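# Thread and tighten the loose cap screw into the bar

## Task

Drive the loose cap screw into the bar and tighten it fully, using the one hex key that fits it; the breadboard is loose, so when you finish it must be resting flat on the table.

## Robot and tools

Robot: two FANUC CRX arms, left_arm and right_arm, each carrying a Robotiq 140 two-finger gripper with a wrist camera. The fingers can fold at a hinge. A part held in the outer quarter of the pads, near the tips, is squeezed as commanded. Held nearer the palm, the fingers may wrap, pull it inward, hold narrow parts loosely and then release them. Fingers pushed tip-first into a surface fold easily unless fully closed.

Frames: every hand pose, velocity and target is in that arm's own base frame. The table and objects use the scene frame: origin on the table top midway between the arms, +z up, +x out over the table, left_arm toward +y. Bases in the scene frame: left_arm (-0.028, +0.319, +0.020) m, quat_wxyz (+0.999, 0, 0, -0.034); right_arm (-0.013, -0.303, +0.020) m, quat_wxyz (+1.000, 0, 0, -0.007). On each gripper, +z points along the fingers and y is the opening direction. end_effector_position is the centre of the closed pads (pads 66 mm long); the tips reach about 33 mm past it at small openings and about 9 mm when wide open. Printed poses can be a few cm off.

Row of 22 numbers (shared by execute_actions and move): left part first, then right. Each part is x, y, z (metres, an absolute goal position for that gripper in its arm's base frame), qw, qx, qy, qz (absolute goal orientation, w first), then gripper position, force_limit, speed, activate, each from -1 to 1. So a row is an absolute pose per arm, not an offset. Always fill both parts. To keep an arm still, resend the exact pose it had when it stopped moving, plus its current gripper numbers. Orientation commands are clipped each step to within 32 degrees of the measured one, so large turns need several actions.

Gripper numbers: position +1 = open 140 mm, about -0.8 = pads touching, -1 = close until blocked. force_limit (after a slow close) gives roughly 14 N at -1, 40 N at 0, 58 N at +1 per pad on narrow parts; faster closes grip harder (about 64 N at speed 0, 116 N at +1). speed: about 30, 140, 250 mm/s at -1, 0, +1. Both start at +1. activate: send 0 normally; send 1 once only if fault shows 7 or 13, with nothing touching the finger outsides (it cycles the fingers and drops any part). To grip harder while object_status is 2, raise force_limit and nudge position between -1 and -0.98; to soften, open and reclose slowly.

execute_actions(actions, cameras): actions is a list of actions; each action is up to 15 rows, one per 1/30 s step, and a short one repeats its last row to 15 steps. Refused if any target lies over 0.6 m from the gripper along any of its axes. An empty list returns the state plus all camera images.

move(target, speed, blend, stop_force, zero, blocking, cameras): target is one row or a list of up to 15 rows, with straight-line paths ending together, within 10 s total. speed 0.002 to 1 m/s (default 0.25; turning at twice that in rad/s), one value or one per target. blend in metres rounds corners; 0 stops at each. stop_force 12 to 80 N ends an arm's path when it feels that much push along its direction of travel; use it slowly with small values, never for turning grippers, and omit it when backing off a contact. zero (default true) re-zeroes the force before the move. blocking=false returns after about 0.5 s while motion continues (not allowed with stop_force). Paths ignore obstacles and the other arm. The result adds a move: line (done, off_target, moving, held, fault) and limits (paced = pose clipped, held = steps withheld).

wait(seconds 0 to 3600) lets time pass; stop brakes a running move; zoom_image(camera, region [x0, y0, x1, y1] in pixels, at most 504 by 504) enlarges part of the latest image of cam_high, cam_low, cam_left_wrist or cam_right_wrist (all 672x504). read_manual(section "licences") gives licence texts only. finished_scene(scene 1 or 2) ends the scene permanently.

Reading results: end_effector_position and quat per arm in base frame; Hand target is where the arm is actually sent next; Tool commands shows current gripper commands; object_status 0 moving, 1 blocked while opening, 2 blocked while closing (a grip), 3 reached the commanded position or pads met; position_measured in counts (3 open, 75 about 100 mm, 139 about 60 mm, 200 about 20 mm, 230 closed); fault 0 is normal; Flange force is the estimated outside force along the gripper axes, including held weight, or no reading near singular poses; Joint velocities within noise means still; MOTOR HOT warns of an upcoming over-temperature brake.

Avoid: 150 N net force or joint torques at their limits (36 N m on the three wrist joints, 144 on the others) cause a 10 s arm stop; pushing past a firm contact with these stiff arms, above all fast. Do not let the arms or grippers press or close on each other. Do not hit the table or heavy items hard, drop parts, release moving parts, or let anything fall off the table. Avoid heavy twisting or leverage on a gripper when turning the key, and keep the breadboard from tipping. Stretched arms and sustained loads heat motors. Loose objects may occasionally get bumped by something else.

Each tool is called as name(argument=value, ...), one argument or row to a line, values as JSON.

## Session

execute_actions(
  actions=[],
)

Scene clock: 0.00 s.
left_arm: end_effector_position=(+0.3445, +0.1800, +0.1199) position_measured=3 object_status=3 fault=0 end_effector_quat_wxyz=(+0.055, +0.777, -0.626, -0.030) | right_arm: end_effector_position=(+0.6130, +0.1215, +0.2971) position_measured=3 object_status=3 fault=0 end_effector_quat_wxyz=(-0.162, +0.959, +0.071, +0.222)
Joint positions: left_arm=[0.777 0.002 -0.27 -0.047 -1.416 -0.554] | right_arm=[0.271 0.051 0.136 -0.245 -1.153 1.489]
Joint velocities: within noise
Flange force (N): no reading
Hand target: left_arm +0.3445, +0.1800, +0.1199; +0.055, +0.777, -0.626, -0.030 | right_arm +0.6130, +0.1215, +0.2971; -0.162, +0.959, +0.071, +0.222
Tool commands: left_gripper/position=+1.0 left_gripper/force_limit=+1.0 left_gripper/speed=+1.0 left_gripper/activate=+0.0 right_gripper/position=+1.0 right_gripper/force_limit=+1.0 right_gripper/speed=+1.0 right_gripper/activate=+0.0

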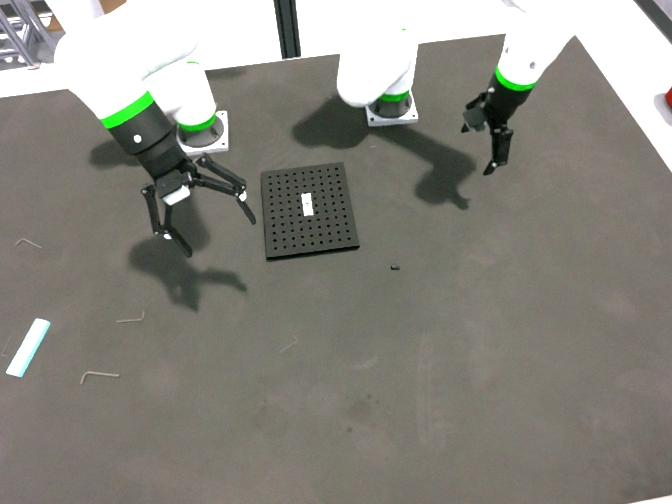

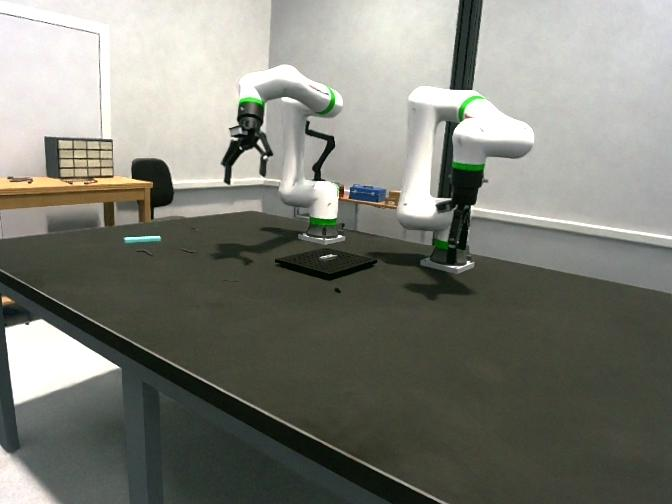

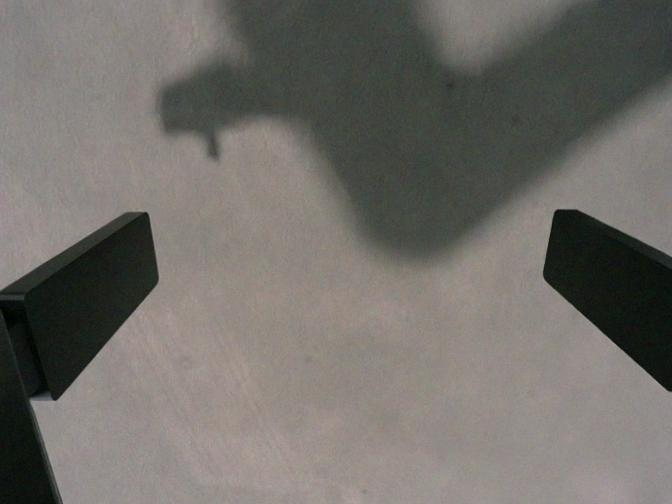

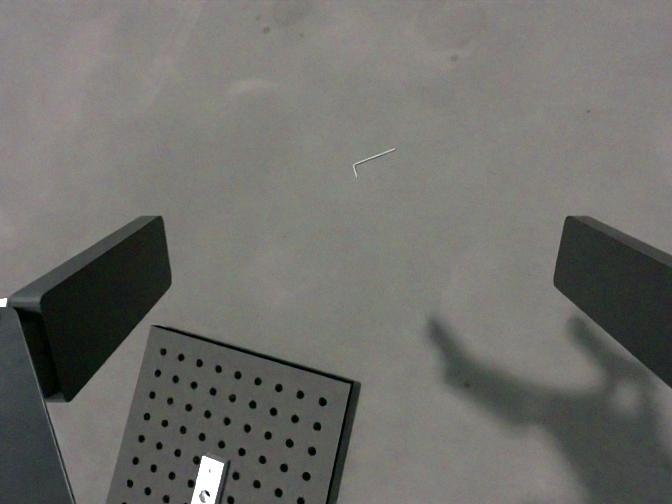

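zoom_image(
  camera="cam_high",
  region=[250, 150, 430, 285],
)

zoom_image(
  camera="cam_high",
  region=[0, 220, 320, 460],
)

zoom_image(
  camera="cam_right_wrist",
  region=[100, 320, 370, 504],
)

zoom_image(
  camera="cam_high",
  region=[370, 250, 420, 285],
)

Scaled by 2.800.

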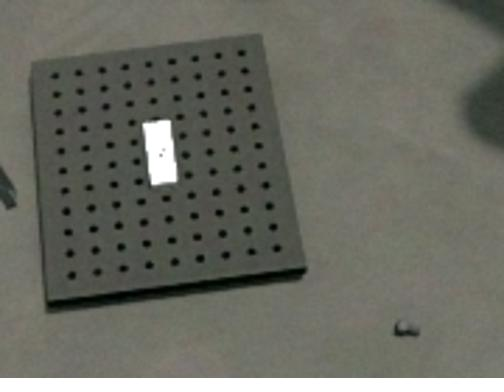

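Scaled by 1.575.

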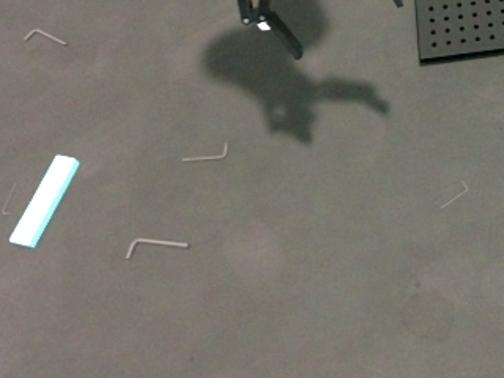

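Scaled by 1.867.

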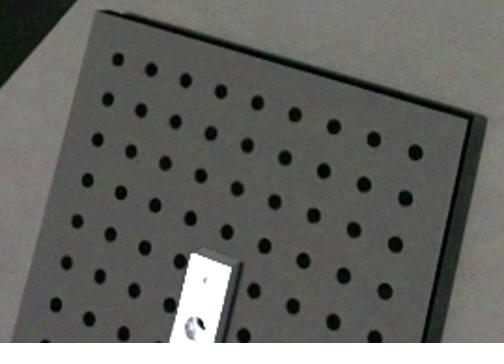

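Scaled by 10.080.

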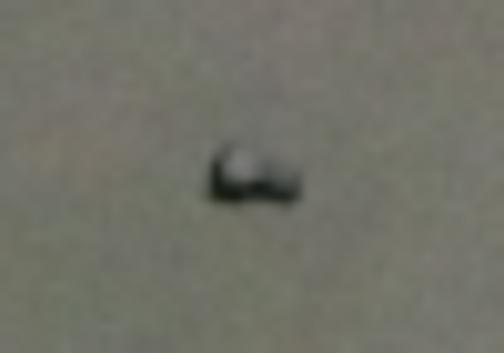

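move(
  target=[0.504,-0.075,0.17,0,0.7071,-0.7071,0,1,1,1,0,0.30,0.30,0.28,0,1,0,0,1,1,1,0],
  speed=0.4,
  cameras=["all"],
)

Scene clock: 43.73 s.
left_arm: end_effector_position=(+0.5040, -0.0750, +0.1700) position_measured=3 object_status=3 fault=0 end_effector_quat_wxyz=(+0.000, +0.707, -0.707, +0.000) | right_arm: end_effector_position=(+0.3000, +0.3000, +0.2800) position_measured=3 object_status=3 fault=0 end_effector_quat_wxyz=(+0.000, +1.000, +0.000, +0.000)
Joint positions: left_arm=[0.11 0.165 0.018 0 -1.424 -0.11] | right_arm=[1.097 -0.059 0.04 0 -1.669 0.474]
Flange force (N): left_arm=[-4.8 7.1 2.4] | right_arm=[4.5 -1.8 0.9]
Hand target: left_arm +0.5040, -0.0750, +0.1700; +0.000, +0.707, -0.707, +0.000 | right_arm +0.3000, +0.3000, +0.2800; +0.000, +1.000, +0.000, +0.000
Off the commanded pose: left_arm 0.000 m, 0 deg | right_arm 0.000 m, 0 deg.
move: done

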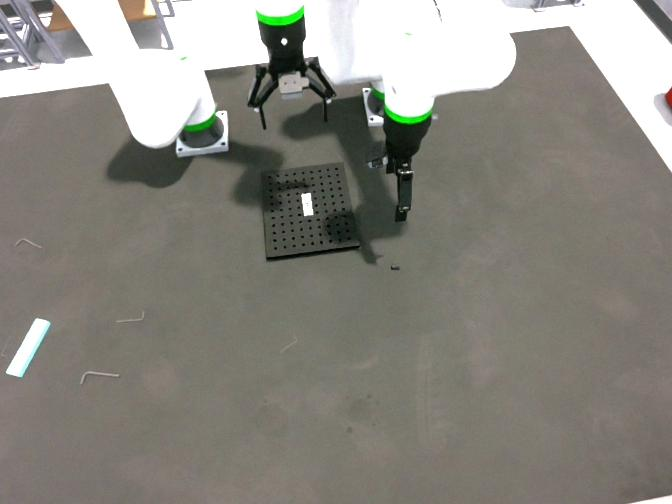

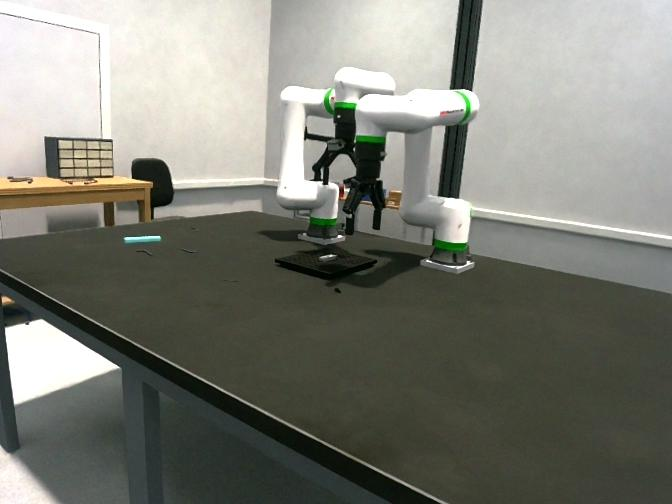

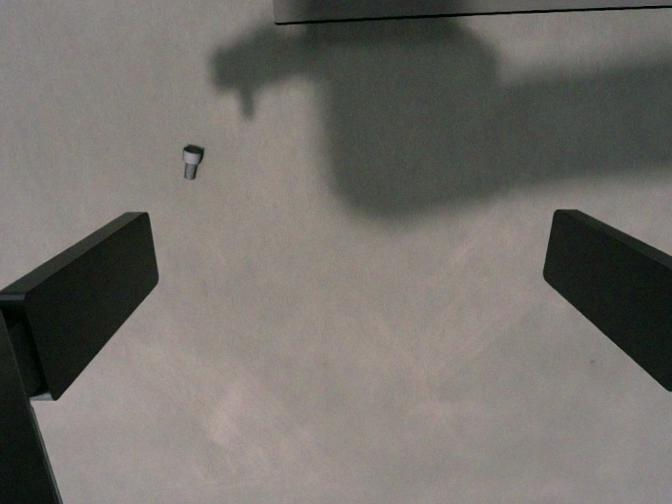

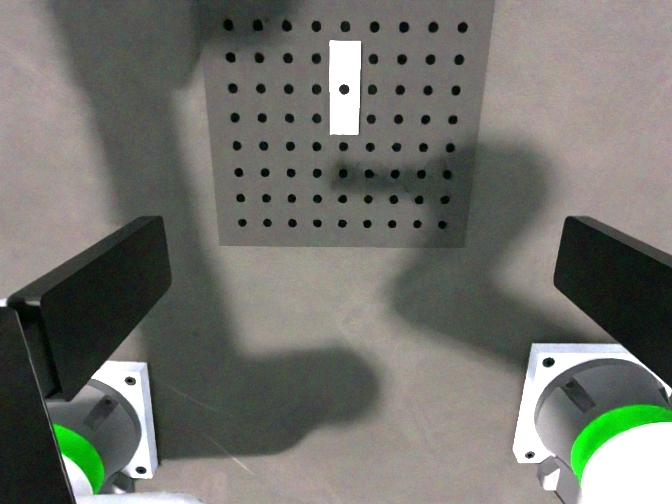

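zoom_image(
  camera="cam_right_wrist",
  region=[290, 20, 410, 150],
)

zoom_image(
  camera="cam_left_wrist",
  region=[160, 130, 230, 190],
)

move(
  target=[0.617,-0.083,0.07,0,0.7071,-0.7071,0,0,1,1,0,0.32,0.30,0.18,0,1,0,0,1,1,1,0],
  speed=0.4,
  cameras=["cam_left_wrist","cam_right_wrist"],
)

Scaled by 3.877.

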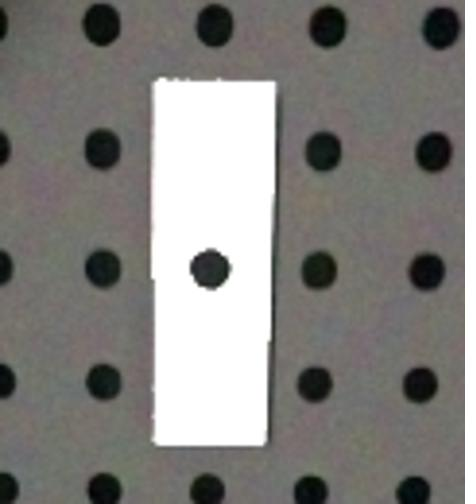

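Scaled by 7.200.

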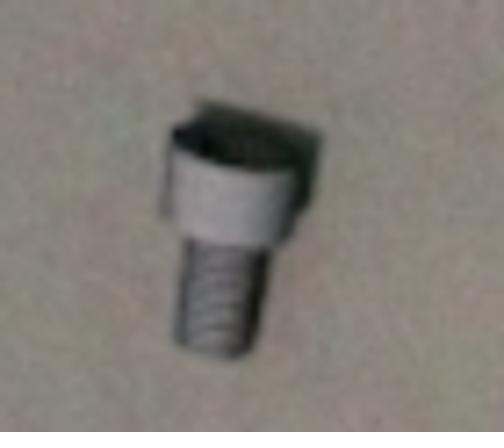

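Scene clock: 65.30 s.
left_arm: end_effector_position=(+0.5408, -0.0775, +0.1357) position_measured=129 object_status=3 fault=0 end_effector_quat_wxyz=(+0.000, +0.707, -0.707, +0.000) | right_arm: end_effector_position=(+0.3167, +0.3000, +0.1965) position_measured=3 object_status=3 fault=0 end_effector_quat_wxyz=(+0.000, +1.000, +0.000, +0.000)
Joint positions: left_arm=[0.098 0.271 0.065 0 -1.365 -0.098] | right_arm=[1.061 -0.028 -0.126 0 -1.473 0.51]
Flange force (N): left_arm=[-3.9 7.6 1.8] | right_arm=[4.1 -2.0 1.6]
Hand target: left_arm +0.5408, -0.0775, +0.1358; +0.000, +0.707, -0.707, +0.000 | right_arm +0.3167, +0.3000, +0.1965; +0.000, +1.000, +0.000, +0.000
Off the commanded pose: left_arm 0.101 m, 0 deg | right_arm 0.017 m, 0 deg.
move: held (left_arm; a check stopped the path), off_target (right_arm; braked when a check withheld steps of left_arm); limits=held
pose unreachable (left arm): on one or more control steps of this call, first in action 0 (counted from 0), this arm could not follow its commanded pose, so it was not sent that pose on those steps. It may still have moved: this result reports where it is.
cause: moving toward the commanded pose would bring a part of the arm too close to another arm (a part of this arm just beyond joint 2 (shoulder) and a part of the right arm just beyond its joint 4 (forearm roll), at the place that arm is still heading or pushing toward).

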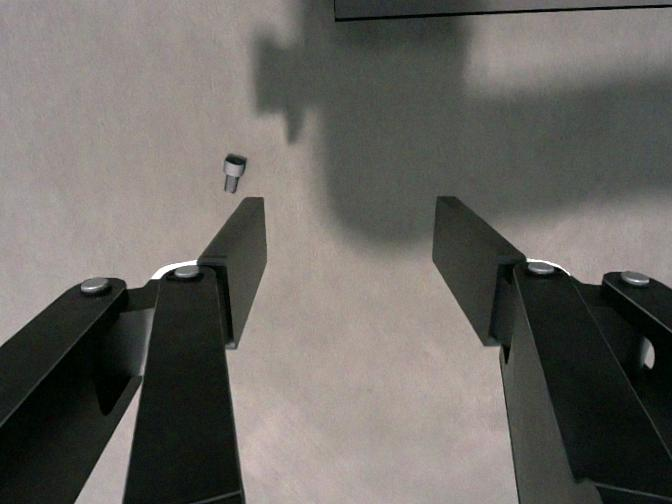

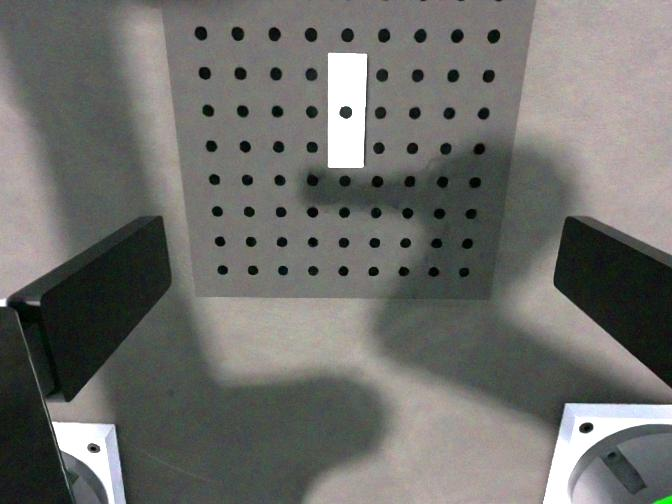

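move(
  target=[0.5408,-0.0775,0.1357,0,0.7071,-0.7071,0,-0.3,1,1,0,0.30,0.0,0.30,0,1,0,0,1,1,1,0],
  speed=0.5,
)

move(
  target=[0.610,-0.083,0.05,0,0.6157,-0.788,0,-0.3,1,1,0,0.30,0.0,0.30,0,1,0,0,1,1,1,0],
  speed=0.4,
  cameras=["cam_left_wrist"],
)

Scene clock: 117.13 s.
left_arm: end_effector_position=(+0.5408, -0.0775, +0.1357) position_measured=167 object_status=3 fault=0 end_effector_quat_wxyz=(+0.000, +0.707, -0.707, +0.000) | right_arm: end_effector_position=(+0.3000, +0.0000, +0.3000) position_measured=3 object_status=3 fault=0 end_effector_quat_wxyz=(+0.000, +1.000, +0.000, +0.000)
Joint positions: left_arm=[0.098 0.271 0.065 0 -1.365 -0.098] | right_arm=[0.448 -0.375 -0.164 0 -1.782 1.123]
Flange force (N): left_arm=[-4.1 6.7 2.1] | right_arm=[7.0 2.4 0.2]
Hand target: left_arm +0.5408, -0.0775, +0.1357; +0.000, +0.707, -0.707, +0.000 | right_arm +0.3000, +0.0000, +0.3000; +0.000, +1.000, +0.000, +0.000
Off the commanded pose: left_arm 0.000 m, 0 deg | right_arm 0.000 m, 0 deg.
move: done

Scene clock: 117.97 s.
left_arm: end_effector_position=(+0.6100, -0.0830, +0.0500) position_measured=167 object_status=3 fault=0 end_effector_quat_wxyz=(+0.000, -0.616, +0.788, +0.000) | right_arm: end_effector_position=(+0.3000, +0.0000, +0.3000) position_measured=3 object_status=3 fault=0 end_effector_quat_wxyz=(+0.000, +1.000, +0.000, +0.000)
Joint positions: left_arm=[0.078 0.495 0.166 0 -1.241 -0.322] | right_arm=[0.448 -0.375 -0.164 0 -1.782 1.123]
Flange force (N): left_arm=[-1.9 8.8 0.6] | right_arm=[7.6 2.0 -0.1]
Hand target: left_arm +0.6100, -0.0830, +0.0500; +0.000, -0.616, +0.788, +0.000 | right_arm +0.3000, +0.0000, +0.3000; +0.000, +1.000, +0.000, +0.000
Off the commanded pose: left_arm 0.000 m, 0 deg | right_arm 0.000 m, 0 deg.
move: done

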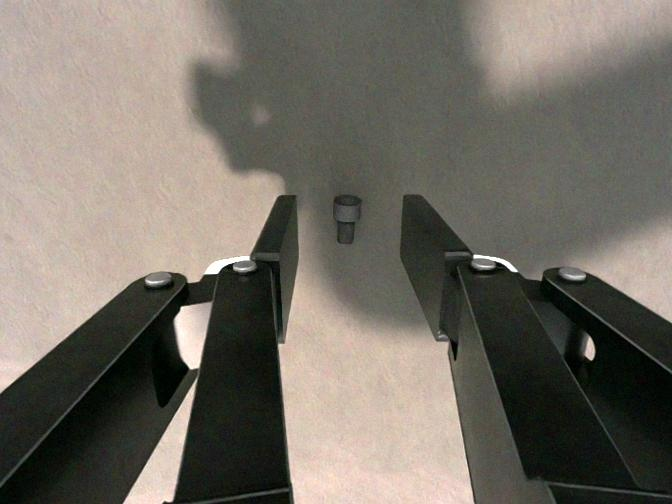

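move(
  target=[
    [0.604,-0.107,0.10,0.308,-0.682,-0.533,-0.394,-0.3,1,1,0,0.30,0.0,0.30,0,1,0,0,1,1,1,0],
    [0.604,-0.107,0.03,0.308,-0.682,-0.533,-0.394,-0.3,1,1,0,0.30,0.0,0.30,0,1,0,0,1,1,1,0],
  ],
  speed=0.4,
  cameras=["cam_left_wrist","cam_high"],
)

Scene clock: 133.37 s.
left_arm: end_effector_position=(+0.6040, -0.1070, +0.0301) position_measured=167 object_status=3 fault=0 end_effector_quat_wxyz=(-0.308, +0.682, +0.533, +0.394) | right_arm: end_effector_position=(+0.3000, +0.0000, +0.3000) position_measured=3 object_status=3 fault=0 end_effector_quat_wxyz=(+0.000, +1.000, +0.000, +0.000)
Joint positions: left_arm=[-0.546 0.825 0.457 -0.977 -1.632 -2.674] | right_arm=[0.448 -0.375 -0.164 0 -1.782 1.123]
Flange force (N): left_arm=[4.3 -7.8 3.9] | right_arm=[7.1 2.2 0.2]
Hand target: left_arm +0.6040, -0.1070, +0.0300; -0.308, +0.682, +0.533, +0.394 | right_arm +0.3000, +0.0000, +0.3000; +0.000, +1.000, +0.000, +0.000
Off the commanded pose: left_arm 0.000 m, 0 deg | right_arm 0.000 m, 0 deg.
move: done
Images, in order (width x height): cam_high 672x504, cam_left_wrist 672x504.

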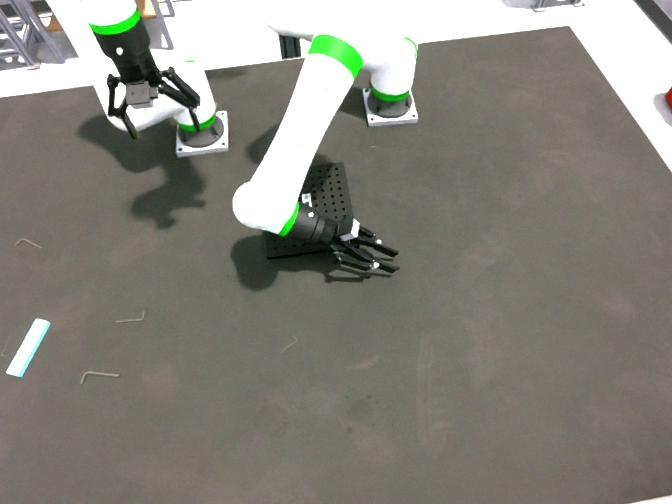

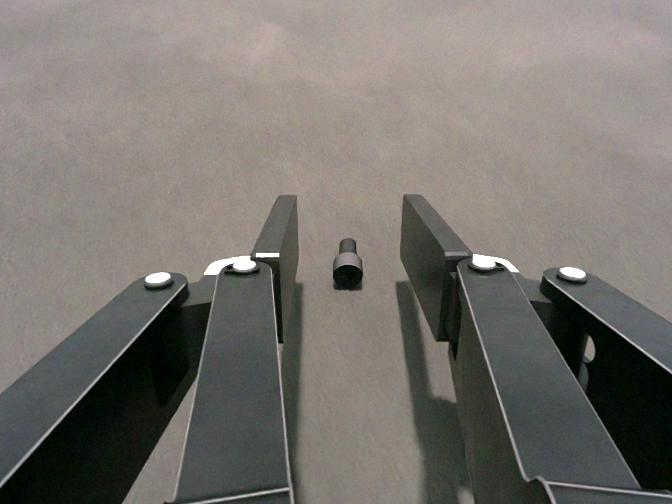

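move(
  target=[0.6045,-0.104,0.016,0.308,-0.682,-0.533,-0.394,-0.3,1,1,0,0.30,0.0,0.30,0,1,0,0,1,1,1,0],
  speed=0.1,
  cameras=["cam_left_wrist","cam_low"],
)

zoom_image(
  camera="cam_left_wrist",
  region=[240, 170, 460, 350],
)

zoom_image(
  camera="cam_low",
  region=[290, 250, 390, 320],
)

Scene clock: 147.43 s.
left_arm: end_effector_position=(+0.6045, -0.1040, +0.0160) position_measured=167 object_status=3 fault=0 end_effector_quat_wxyz=(-0.308, +0.682, +0.533, +0.394) | right_arm: end_effector_position=(+0.3000, +0.0000, +0.3000) position_measured=3 object_status=3 fault=0 end_effector_quat_wxyz=(+0.000, +1.000, +0.000, +0.000)
Joint positions: left_arm=[-0.542 0.842 0.45 -0.977 -1.615 -2.656] | right_arm=[0.448 -0.375 -0.164 0 -1.782 1.123]
Flange force (N): left_arm=[3.1 -5.8 3.3] | right_arm=[7.0 2.0 0.3]
Hand target: left_arm +0.6045, -0.1040, +0.0160; -0.308, +0.682, +0.533, +0.394 | right_arm +0.3000, +0.0000, +0.3000; +0.000, +1.000, +0.000, +0.000
Off the commanded pose: left_arm 0.000 m, 0 deg | right_arm 0.000 m, 0 deg.
move: done
Images, in order (width x height): cam_low 672x504, cam_left_wrist 672x504.

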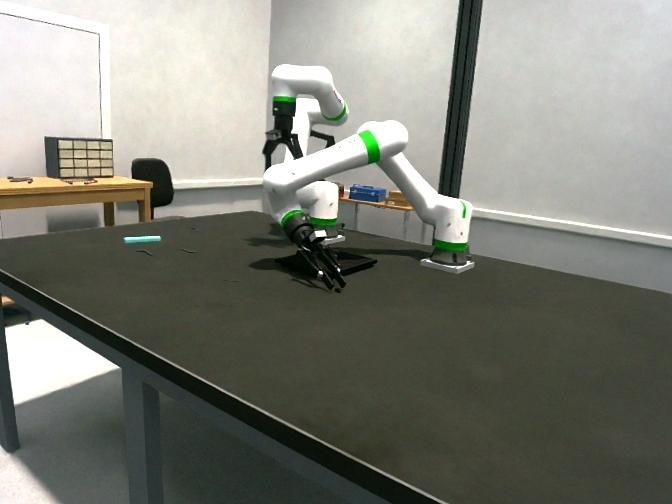

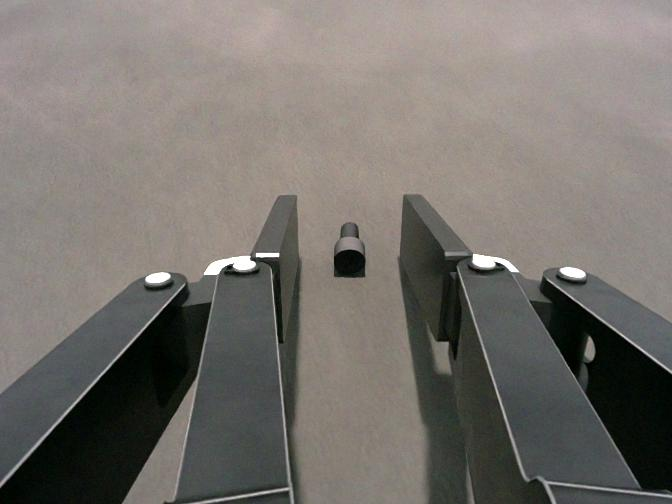

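Scaled by 2.291.

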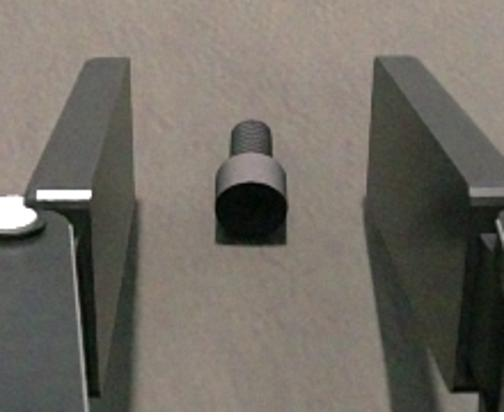

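Scaled by 5.040.

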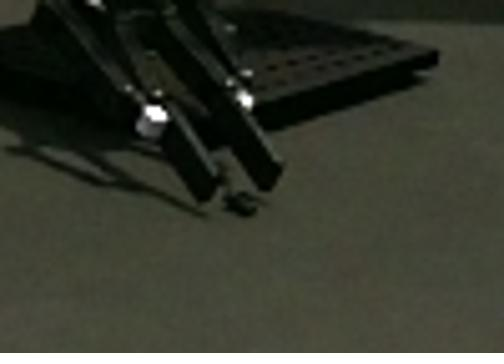

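move(
  target=[0.6045,-0.104,0.0095,0.308,-0.682,-0.533,-0.394,-0.3,-0.5,-1,0,0.30,0.0,0.30,0,1,0,0,1,1,1,0],
  speed=0.05,
  stop_force=15,
  cameras=["cam_left_wrist","cam_low"],
)

zoom_image(
  camera="cam_left_wrist",
  region=[240, 170, 460, 350],
)

zoom_image(
  camera="cam_low",
  region=[310, 260, 370, 310],
)

Scene clock: 157.53 s.
left_arm: end_effector_position=(+0.6045, -0.1040, +0.0095) position_measured=167 object_status=3 fault=0 end_effector_quat_wxyz=(-0.308, +0.682, +0.533, +0.394) | right_arm: end_effector_position=(+0.3000, +0.0000, +0.3000) position_measured=3 object_status=3 fault=0 end_effector_quat_wxyz=(+0.000, +1.000, +0.000, +0.000)
Joint positions: left_arm=[-0.542 0.852 0.45 -0.977 -1.609 -2.648] | right_arm=[0.448 -0.375 -0.164 0 -1.782 1.123]
Flange force (N): left_arm=[3.2 -5.4 3.5] | right_arm=[6.9 1.3 0.1]
Hand target: left_arm +0.6045, -0.1040, +0.0095; -0.308, +0.682, +0.533, +0.394 | right_arm +0.3000, +0.0000, +0.3000; +0.000, +1.000, +0.000, +0.000
Off the commanded pose: left_arm 0.000 m, 0 deg | right_arm 0.000 m, 0 deg.
move: done
Images, in order (width x height): cam_low 672x504, cam_left_wrist 672x504.

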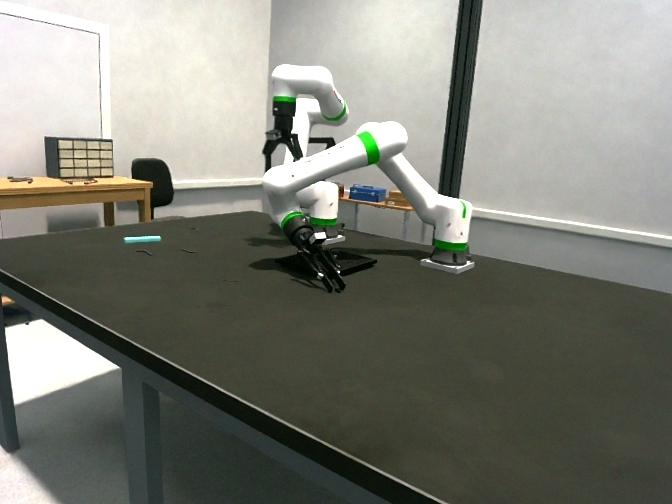

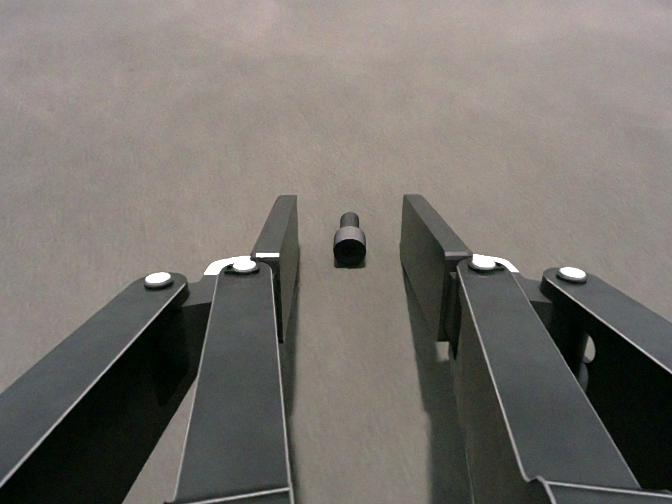

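Scaled by 2.291.

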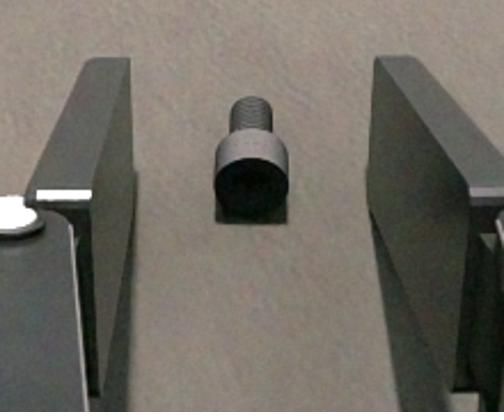

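Scaled by 8.400.

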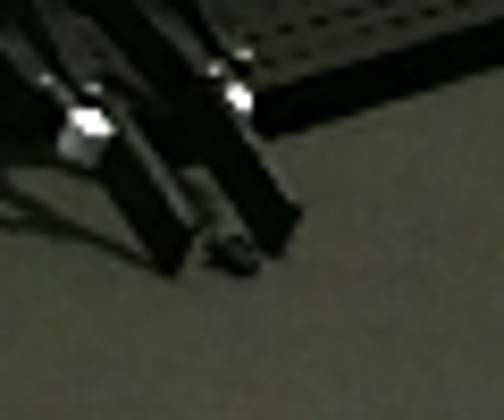

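move(
  target=[
    [0.6045,-0.104,0.0095,0.308,-0.682,-0.533,-0.394,-1,0.2,-1,0,0.30,0.0,0.30,0,1,0,0,1,1,1,0],
    [0.6045,-0.104,0.10,0.308,-0.682,-0.533,-0.394,-1,0.2,-1,0,0.30,0.0,0.30,0,1,0,0,1,1,1,0],
  ],
  speed=0.15,
  cameras=["cam_left_wrist","cam_low"],
)

zoom_image(
  camera="cam_left_wrist",
  region=[240, 150, 460, 350],
)

zoom_image(
  camera="cam_low",
  region=[300, 220, 380, 300],
)

Scene clock: 168.33 s.
left_arm: end_effector_position=(+0.6045, -0.1040, +0.1000) position_measured=214 object_status=2 fault=0 end_effector_quat_wxyz=(-0.308, +0.682, +0.533, +0.394) | right_arm: end_effector_position=(+0.3000, +0.0000, +0.3000) position_measured=3 object_status=3 fault=0 end_effector_quat_wxyz=(+0.000, +1.000, +0.000, +0.000)
Joint positions: left_arm=[-0.543 0.729 0.476 -0.986 -1.693 -2.771] | right_arm=[0.448 -0.375 -0.164 0 -1.782 1.123]
Flange force (N): left_arm=[1.9 -5.9 4.1] | right_arm=[7.1 1.5 0.1]
Hand target: left_arm +0.6045, -0.1040, +0.1000; -0.308, +0.682, +0.533, +0.394 | right_arm +0.3000, +0.0000, +0.3000; +0.000, +1.000, +0.000, +0.000
Off the commanded pose: left_arm 0.000 m, 0 deg | right_arm 0.000 m, 0 deg.
move: done
Images, in order (width x height): cam_low 672x504, cam_left_wrist 672x504.

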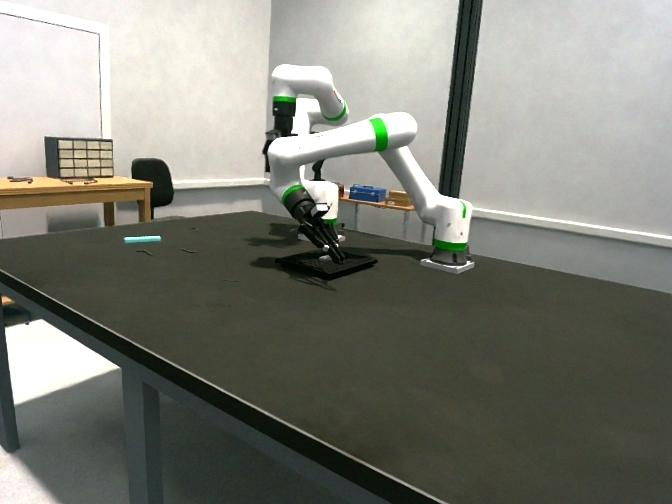

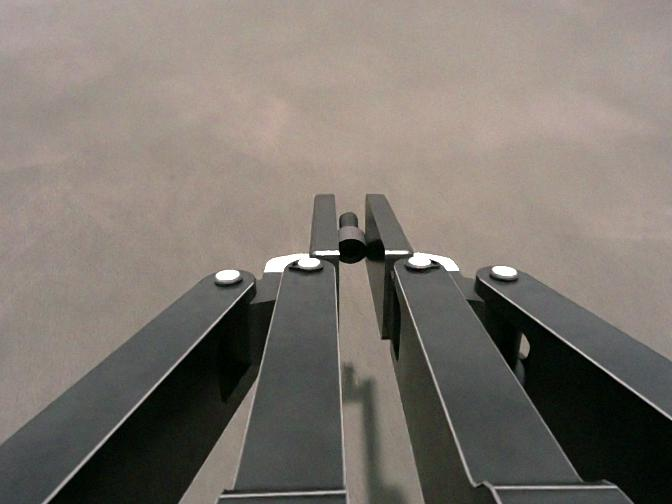

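Scaled by 2.291.

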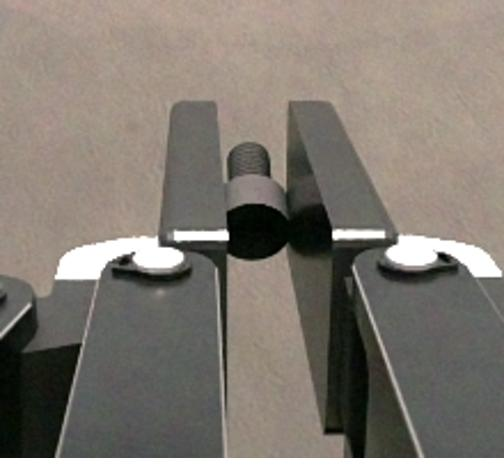

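Scaled by 6.300.

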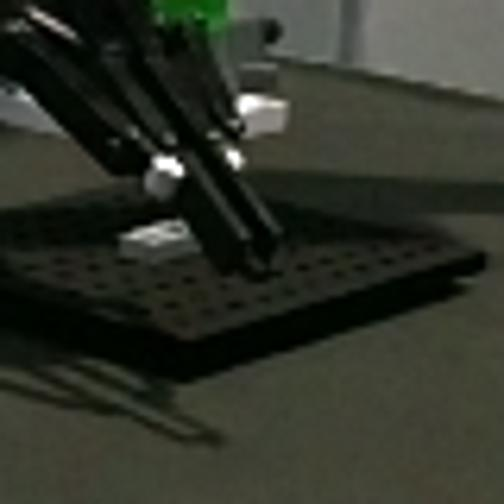

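move(
  target=[
    [0.403,-0.276,0.2,0.1593,0.7611,0.5947,-0.2039,-1,0.2,-1,0,0.30,0.0,0.30,0,1,0,0,1,1,1,0],
    [0.374,-0.298,0.2,0.2588,0,0.9659,0,-1,0.2,-1,0,0.30,0.0,0.30,0,1,0,0,1,1,1,0],
    [0.397,-0.321,0.2,0.183,-0.683,0.683,0.183,-1,0.2,-1,0,0.30,0.0,0.30,0,1,0,0,1,1,1,0],
    [0.42,-0.298,0.2,0,-0.9659,0,0.2588,-1,0.2,-1,0,0.30,0.0,0.30,0,1,0,0,1,1,1,0],
  ],
  speed=0.6,
  blend=0.03,
  cameras=["cam_left_wrist","cam_high"],
)

Scene clock: 197.43 s.
left_arm: end_effector_position=(+0.4200, -0.2980, +0.2000) position_measured=214 object_status=2 fault=0 end_effector_quat_wxyz=(+0.000, +0.966, +0.000, -0.259) | right_arm: end_effector_position=(+0.3000, +0.0000, +0.3000) position_measured=3 object_status=3 fault=0 end_effector_quat_wxyz=(+0.000, +1.000, +0.000, +0.000)
Joint positions: left_arm=[-0.269 0.583 0.497 0.146 -1.988 1.864] | right_arm=[0.448 -0.375 -0.164 0 -1.782 1.123]
Flange force (N): left_arm=[-5.1 -6.6 6.1] | right_arm=[6.9 1.8 -0.1]
Hand target: left_arm +0.4200, -0.2980, +0.2000; +0.000, +0.966, +0.000, -0.259 | right_arm +0.3000, +0.0000, +0.3000; +0.000, +1.000, +0.000, +0.000
Off the commanded pose: left_arm 0.000 m, 0 deg | right_arm 0.000 m, 0 deg.
move: done
Images, in order (width x height): cam_high 672x504, cam_left_wrist 672x504.

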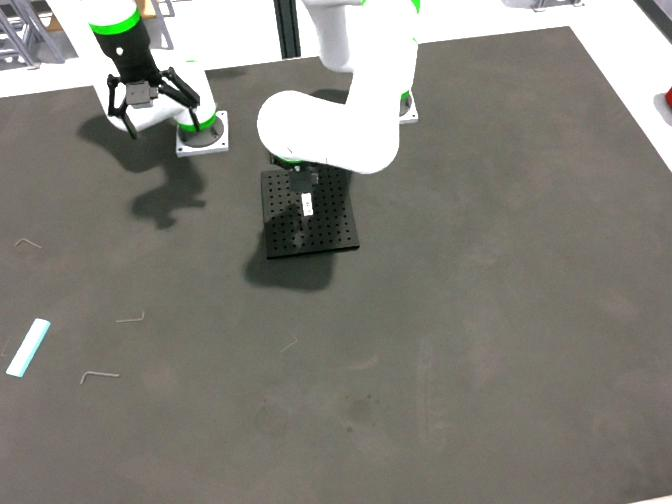

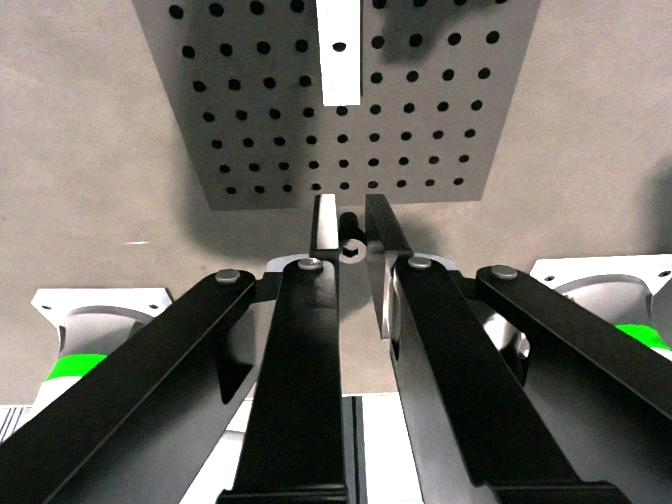

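move(
  target=[0.424,-0.296,0.075,0,0.9659,0,-0.2588,-1,0.2,-1,0,0.30,0.0,0.30,0,1,0,0,1,1,1,0],
  speed=0.2,
  cameras=["cam_left_wrist","cam_low"],
)

zoom_image(
  camera="cam_left_wrist",
  region=[260, 100, 430, 290],
)

zoom_image(
  camera="cam_low",
  region=[290, 210, 370, 290],
)

Scene clock: 210.33 s.
left_arm: end_effector_position=(+0.4240, -0.2960, +0.0751) position_measured=214 object_status=2 fault=0 end_effector_quat_wxyz=(+0.000, +0.966, +0.000, -0.259) | right_arm: end_effector_position=(+0.3000, +0.0000, +0.3000) position_measured=3 object_status=3 fault=0 end_effector_quat_wxyz=(+0.000, +1.000, +0.000, +0.000)
Joint positions: left_arm=[-0.264 0.649 0.307 0.132 -1.736 1.822] | right_arm=[0.448 -0.375 -0.164 0 -1.782 1.123]
Flange force (N): left_arm=[-4.3 -5.2 3.8] | right_arm=[7.3 1.9 0.1]
Hand target: left_arm +0.4240, -0.2960, +0.0750; +0.000, +0.966, +0.000, -0.259 | right_arm +0.3000, +0.0000, +0.3000; +0.000, +1.000, +0.000, +0.000
Off the commanded pose: left_arm 0.000 m, 0 deg | right_arm 0.000 m, 0 deg.
move: done
Images, in order (width x height): cam_low 672x504, cam_left_wrist 672x504.

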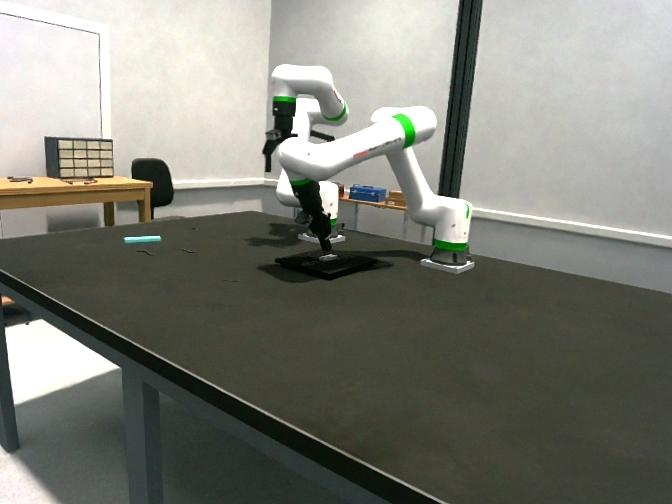

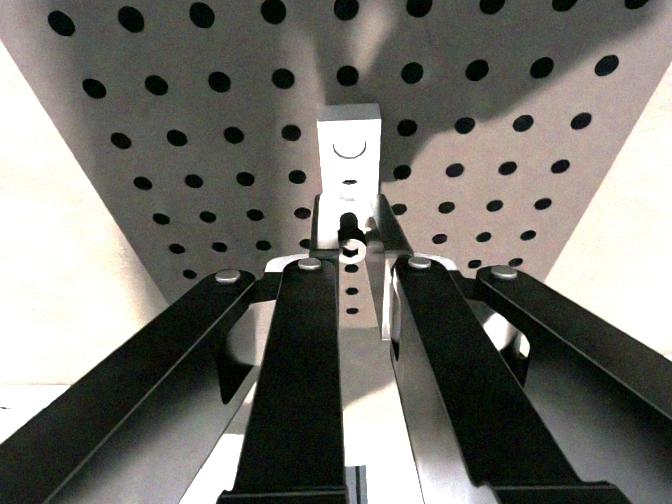

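Scaled by 2.653.

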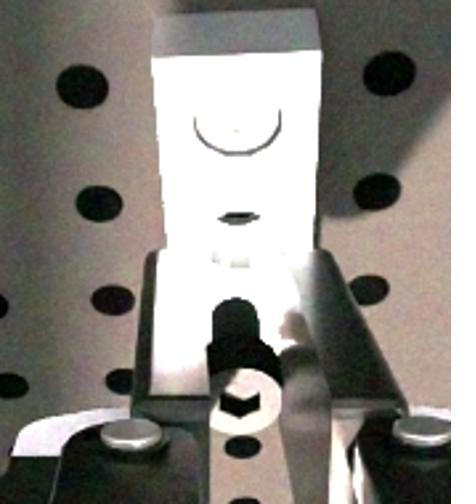

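Scaled by 6.300.

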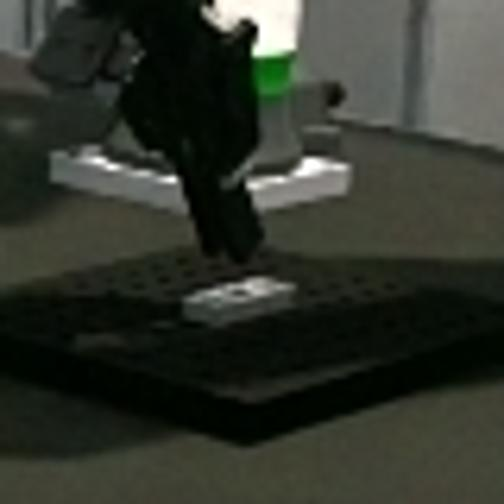

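zoom_image(
  camera="cam_left_wrist",
  region=[310, 95, 390, 205],
)

zoom_image(
  camera="cam_low",
  region=[315, 248, 345, 268],
)

Scaled by 4.582.

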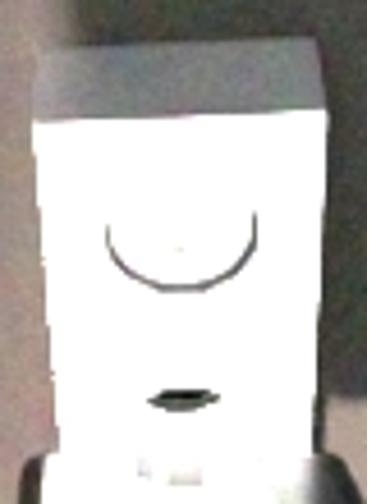

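Scaled by 16.800.

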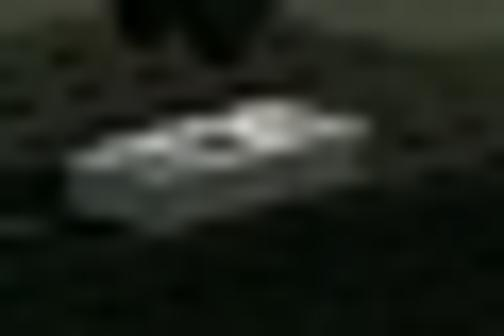

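move(
  target=[0.417,-0.297,0.058,0,0.9659,0,-0.2588,-1,0.2,-1,0,0.30,0.0,0.30,0,1,0,0,1,1,1,0],
  speed=0.05,
  stop_force=20,
  cameras=["cam_left_wrist","cam_low"],
)

zoom_image(
  camera="cam_left_wrist",
  region=[290, 130, 410, 270],
)

zoom_image(
  camera="cam_low",
  region=[305, 235, 355, 275],
)

Scene clock: 234.90 s.
left_arm: end_effector_position=(+0.4170, -0.2970, +0.0580) position_measured=214 object_status=2 fault=0 end_effector_quat_wxyz=(+0.000, +0.966, +0.000, -0.259) | right_arm: end_effector_position=(+0.3000, +0.0000, +0.3000) position_measured=3 object_status=3 fault=0 end_effector_quat_wxyz=(+0.000, +1.000, +0.000, +0.000)
Joint positions: left_arm=[-0.268 0.648 0.264 0.134 -1.693 1.821] | right_arm=[0.448 -0.375 -0.164 0 -1.782 1.123]
Flange force (N): left_arm=[-4.7 -5.4 3.7] | right_arm=[7.0 1.3 0.0]
Hand target: left_arm +0.4170, -0.2970, +0.0580; +0.000, +0.966, +0.000, -0.259 | right_arm +0.3000, +0.0000, +0.3000; +0.000, +1.000, +0.000, +0.000
Off the commanded pose: left_arm 0.000 m, 0 deg | right_arm 0.000 m, 0 deg.
move: done
Images, in order (width x height): cam_low 672x504, cam_left_wrist 672x504.

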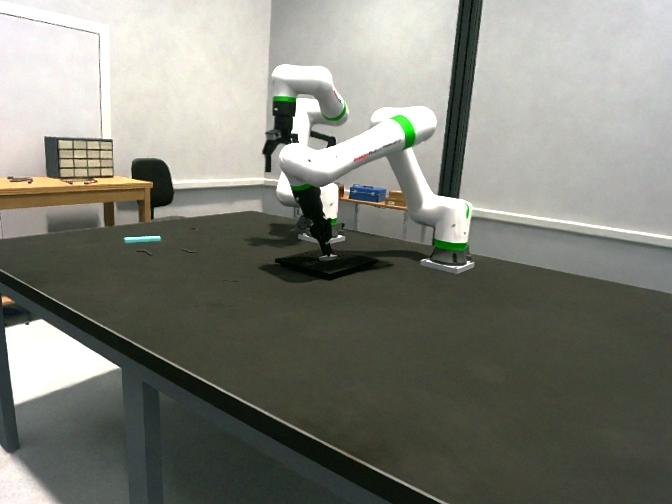

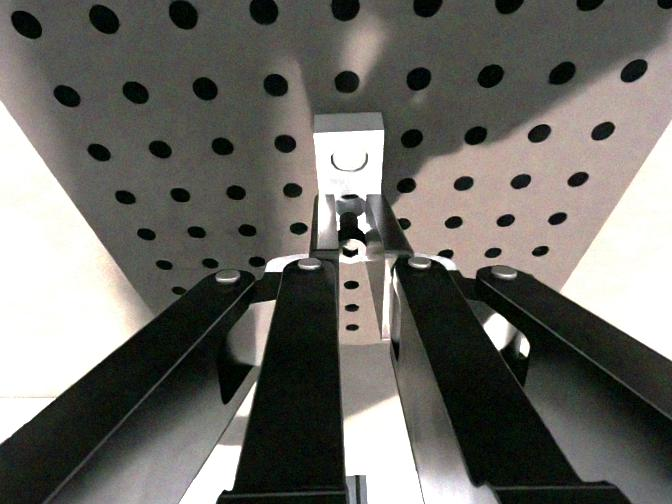

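Scaled by 3.600.

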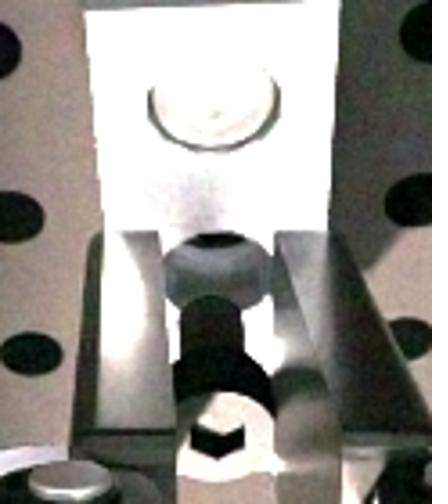

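Scaled by 10.080.

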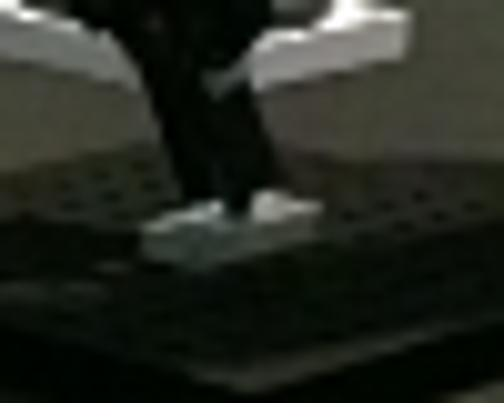

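move(
  target=[0.4155,-0.2975,0.051,0,0.9659,0,-0.2588,-1,0.2,-1,0,0.30,0.0,0.30,0,1,0,0,1,1,1,0],
  speed=0.02,
  stop_force=14,
  cameras=["cam_left_wrist","cam_low"],
)

zoom_image(
  camera="cam_left_wrist",
  region=[290, 130, 410, 270],
)

zoom_image(
  camera="cam_low",
  region=[305, 235, 355, 275],
)

Scene clock: 266.73 s.
left_arm: end_effector_position=(+0.4166, -0.2972, +0.0566) position_measured=214 object_status=2 fault=0 end_effector_quat_wxyz=(+0.000, +0.966, +0.000, -0.259) | right_arm: end_effector_position=(+0.3000, +0.0000, +0.3000) position_measured=3 object_status=3 fault=0 end_effector_quat_wxyz=(+0.000, +1.000, +0.000, +0.000)
Joint positions: left_arm=[-0.268 0.648 0.261 0.134 -1.69 1.82] | right_arm=[0.448 -0.375 -0.164 0 -1.782 1.123]
Flange force (N): left_arm=[-12.9 -7.2 -21.6] | right_arm=[6.8 1.7 -0.2]
Hand target: left_arm +0.4167, -0.2972, +0.0566; +0.000, +0.966, +0.000, -0.259 | right_arm +0.3000, +0.0000, +0.3000; +0.000, +1.000, +0.000, +0.000
Off the commanded pose: left_arm 0.006 m, 0 deg | right_arm 0.000 m, 0 deg.
move: contact (left_arm)
Images, in order (width x height): cam_low 672x504, cam_left_wrist 672x504.

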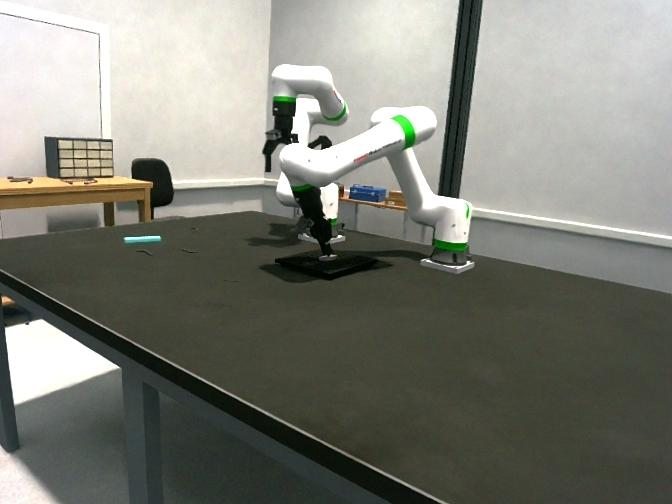

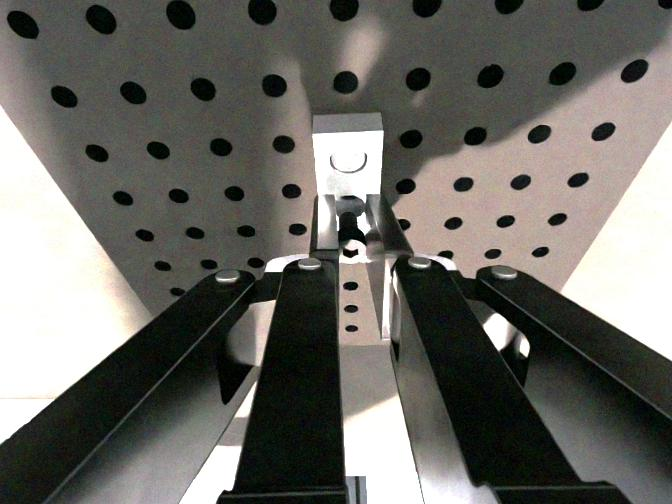

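Scaled by 3.600.

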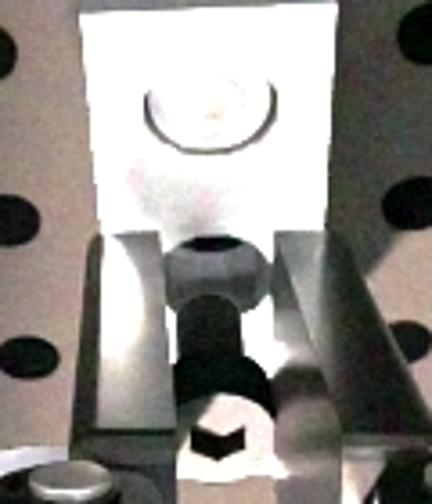

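Scaled by 10.080.

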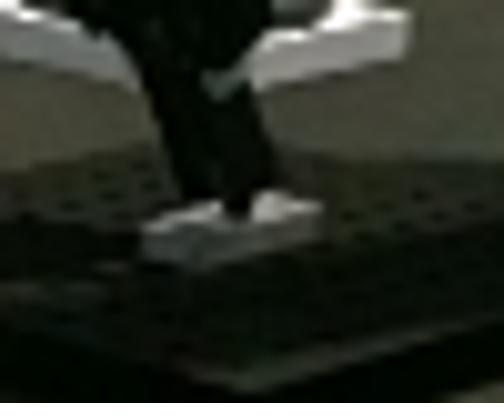

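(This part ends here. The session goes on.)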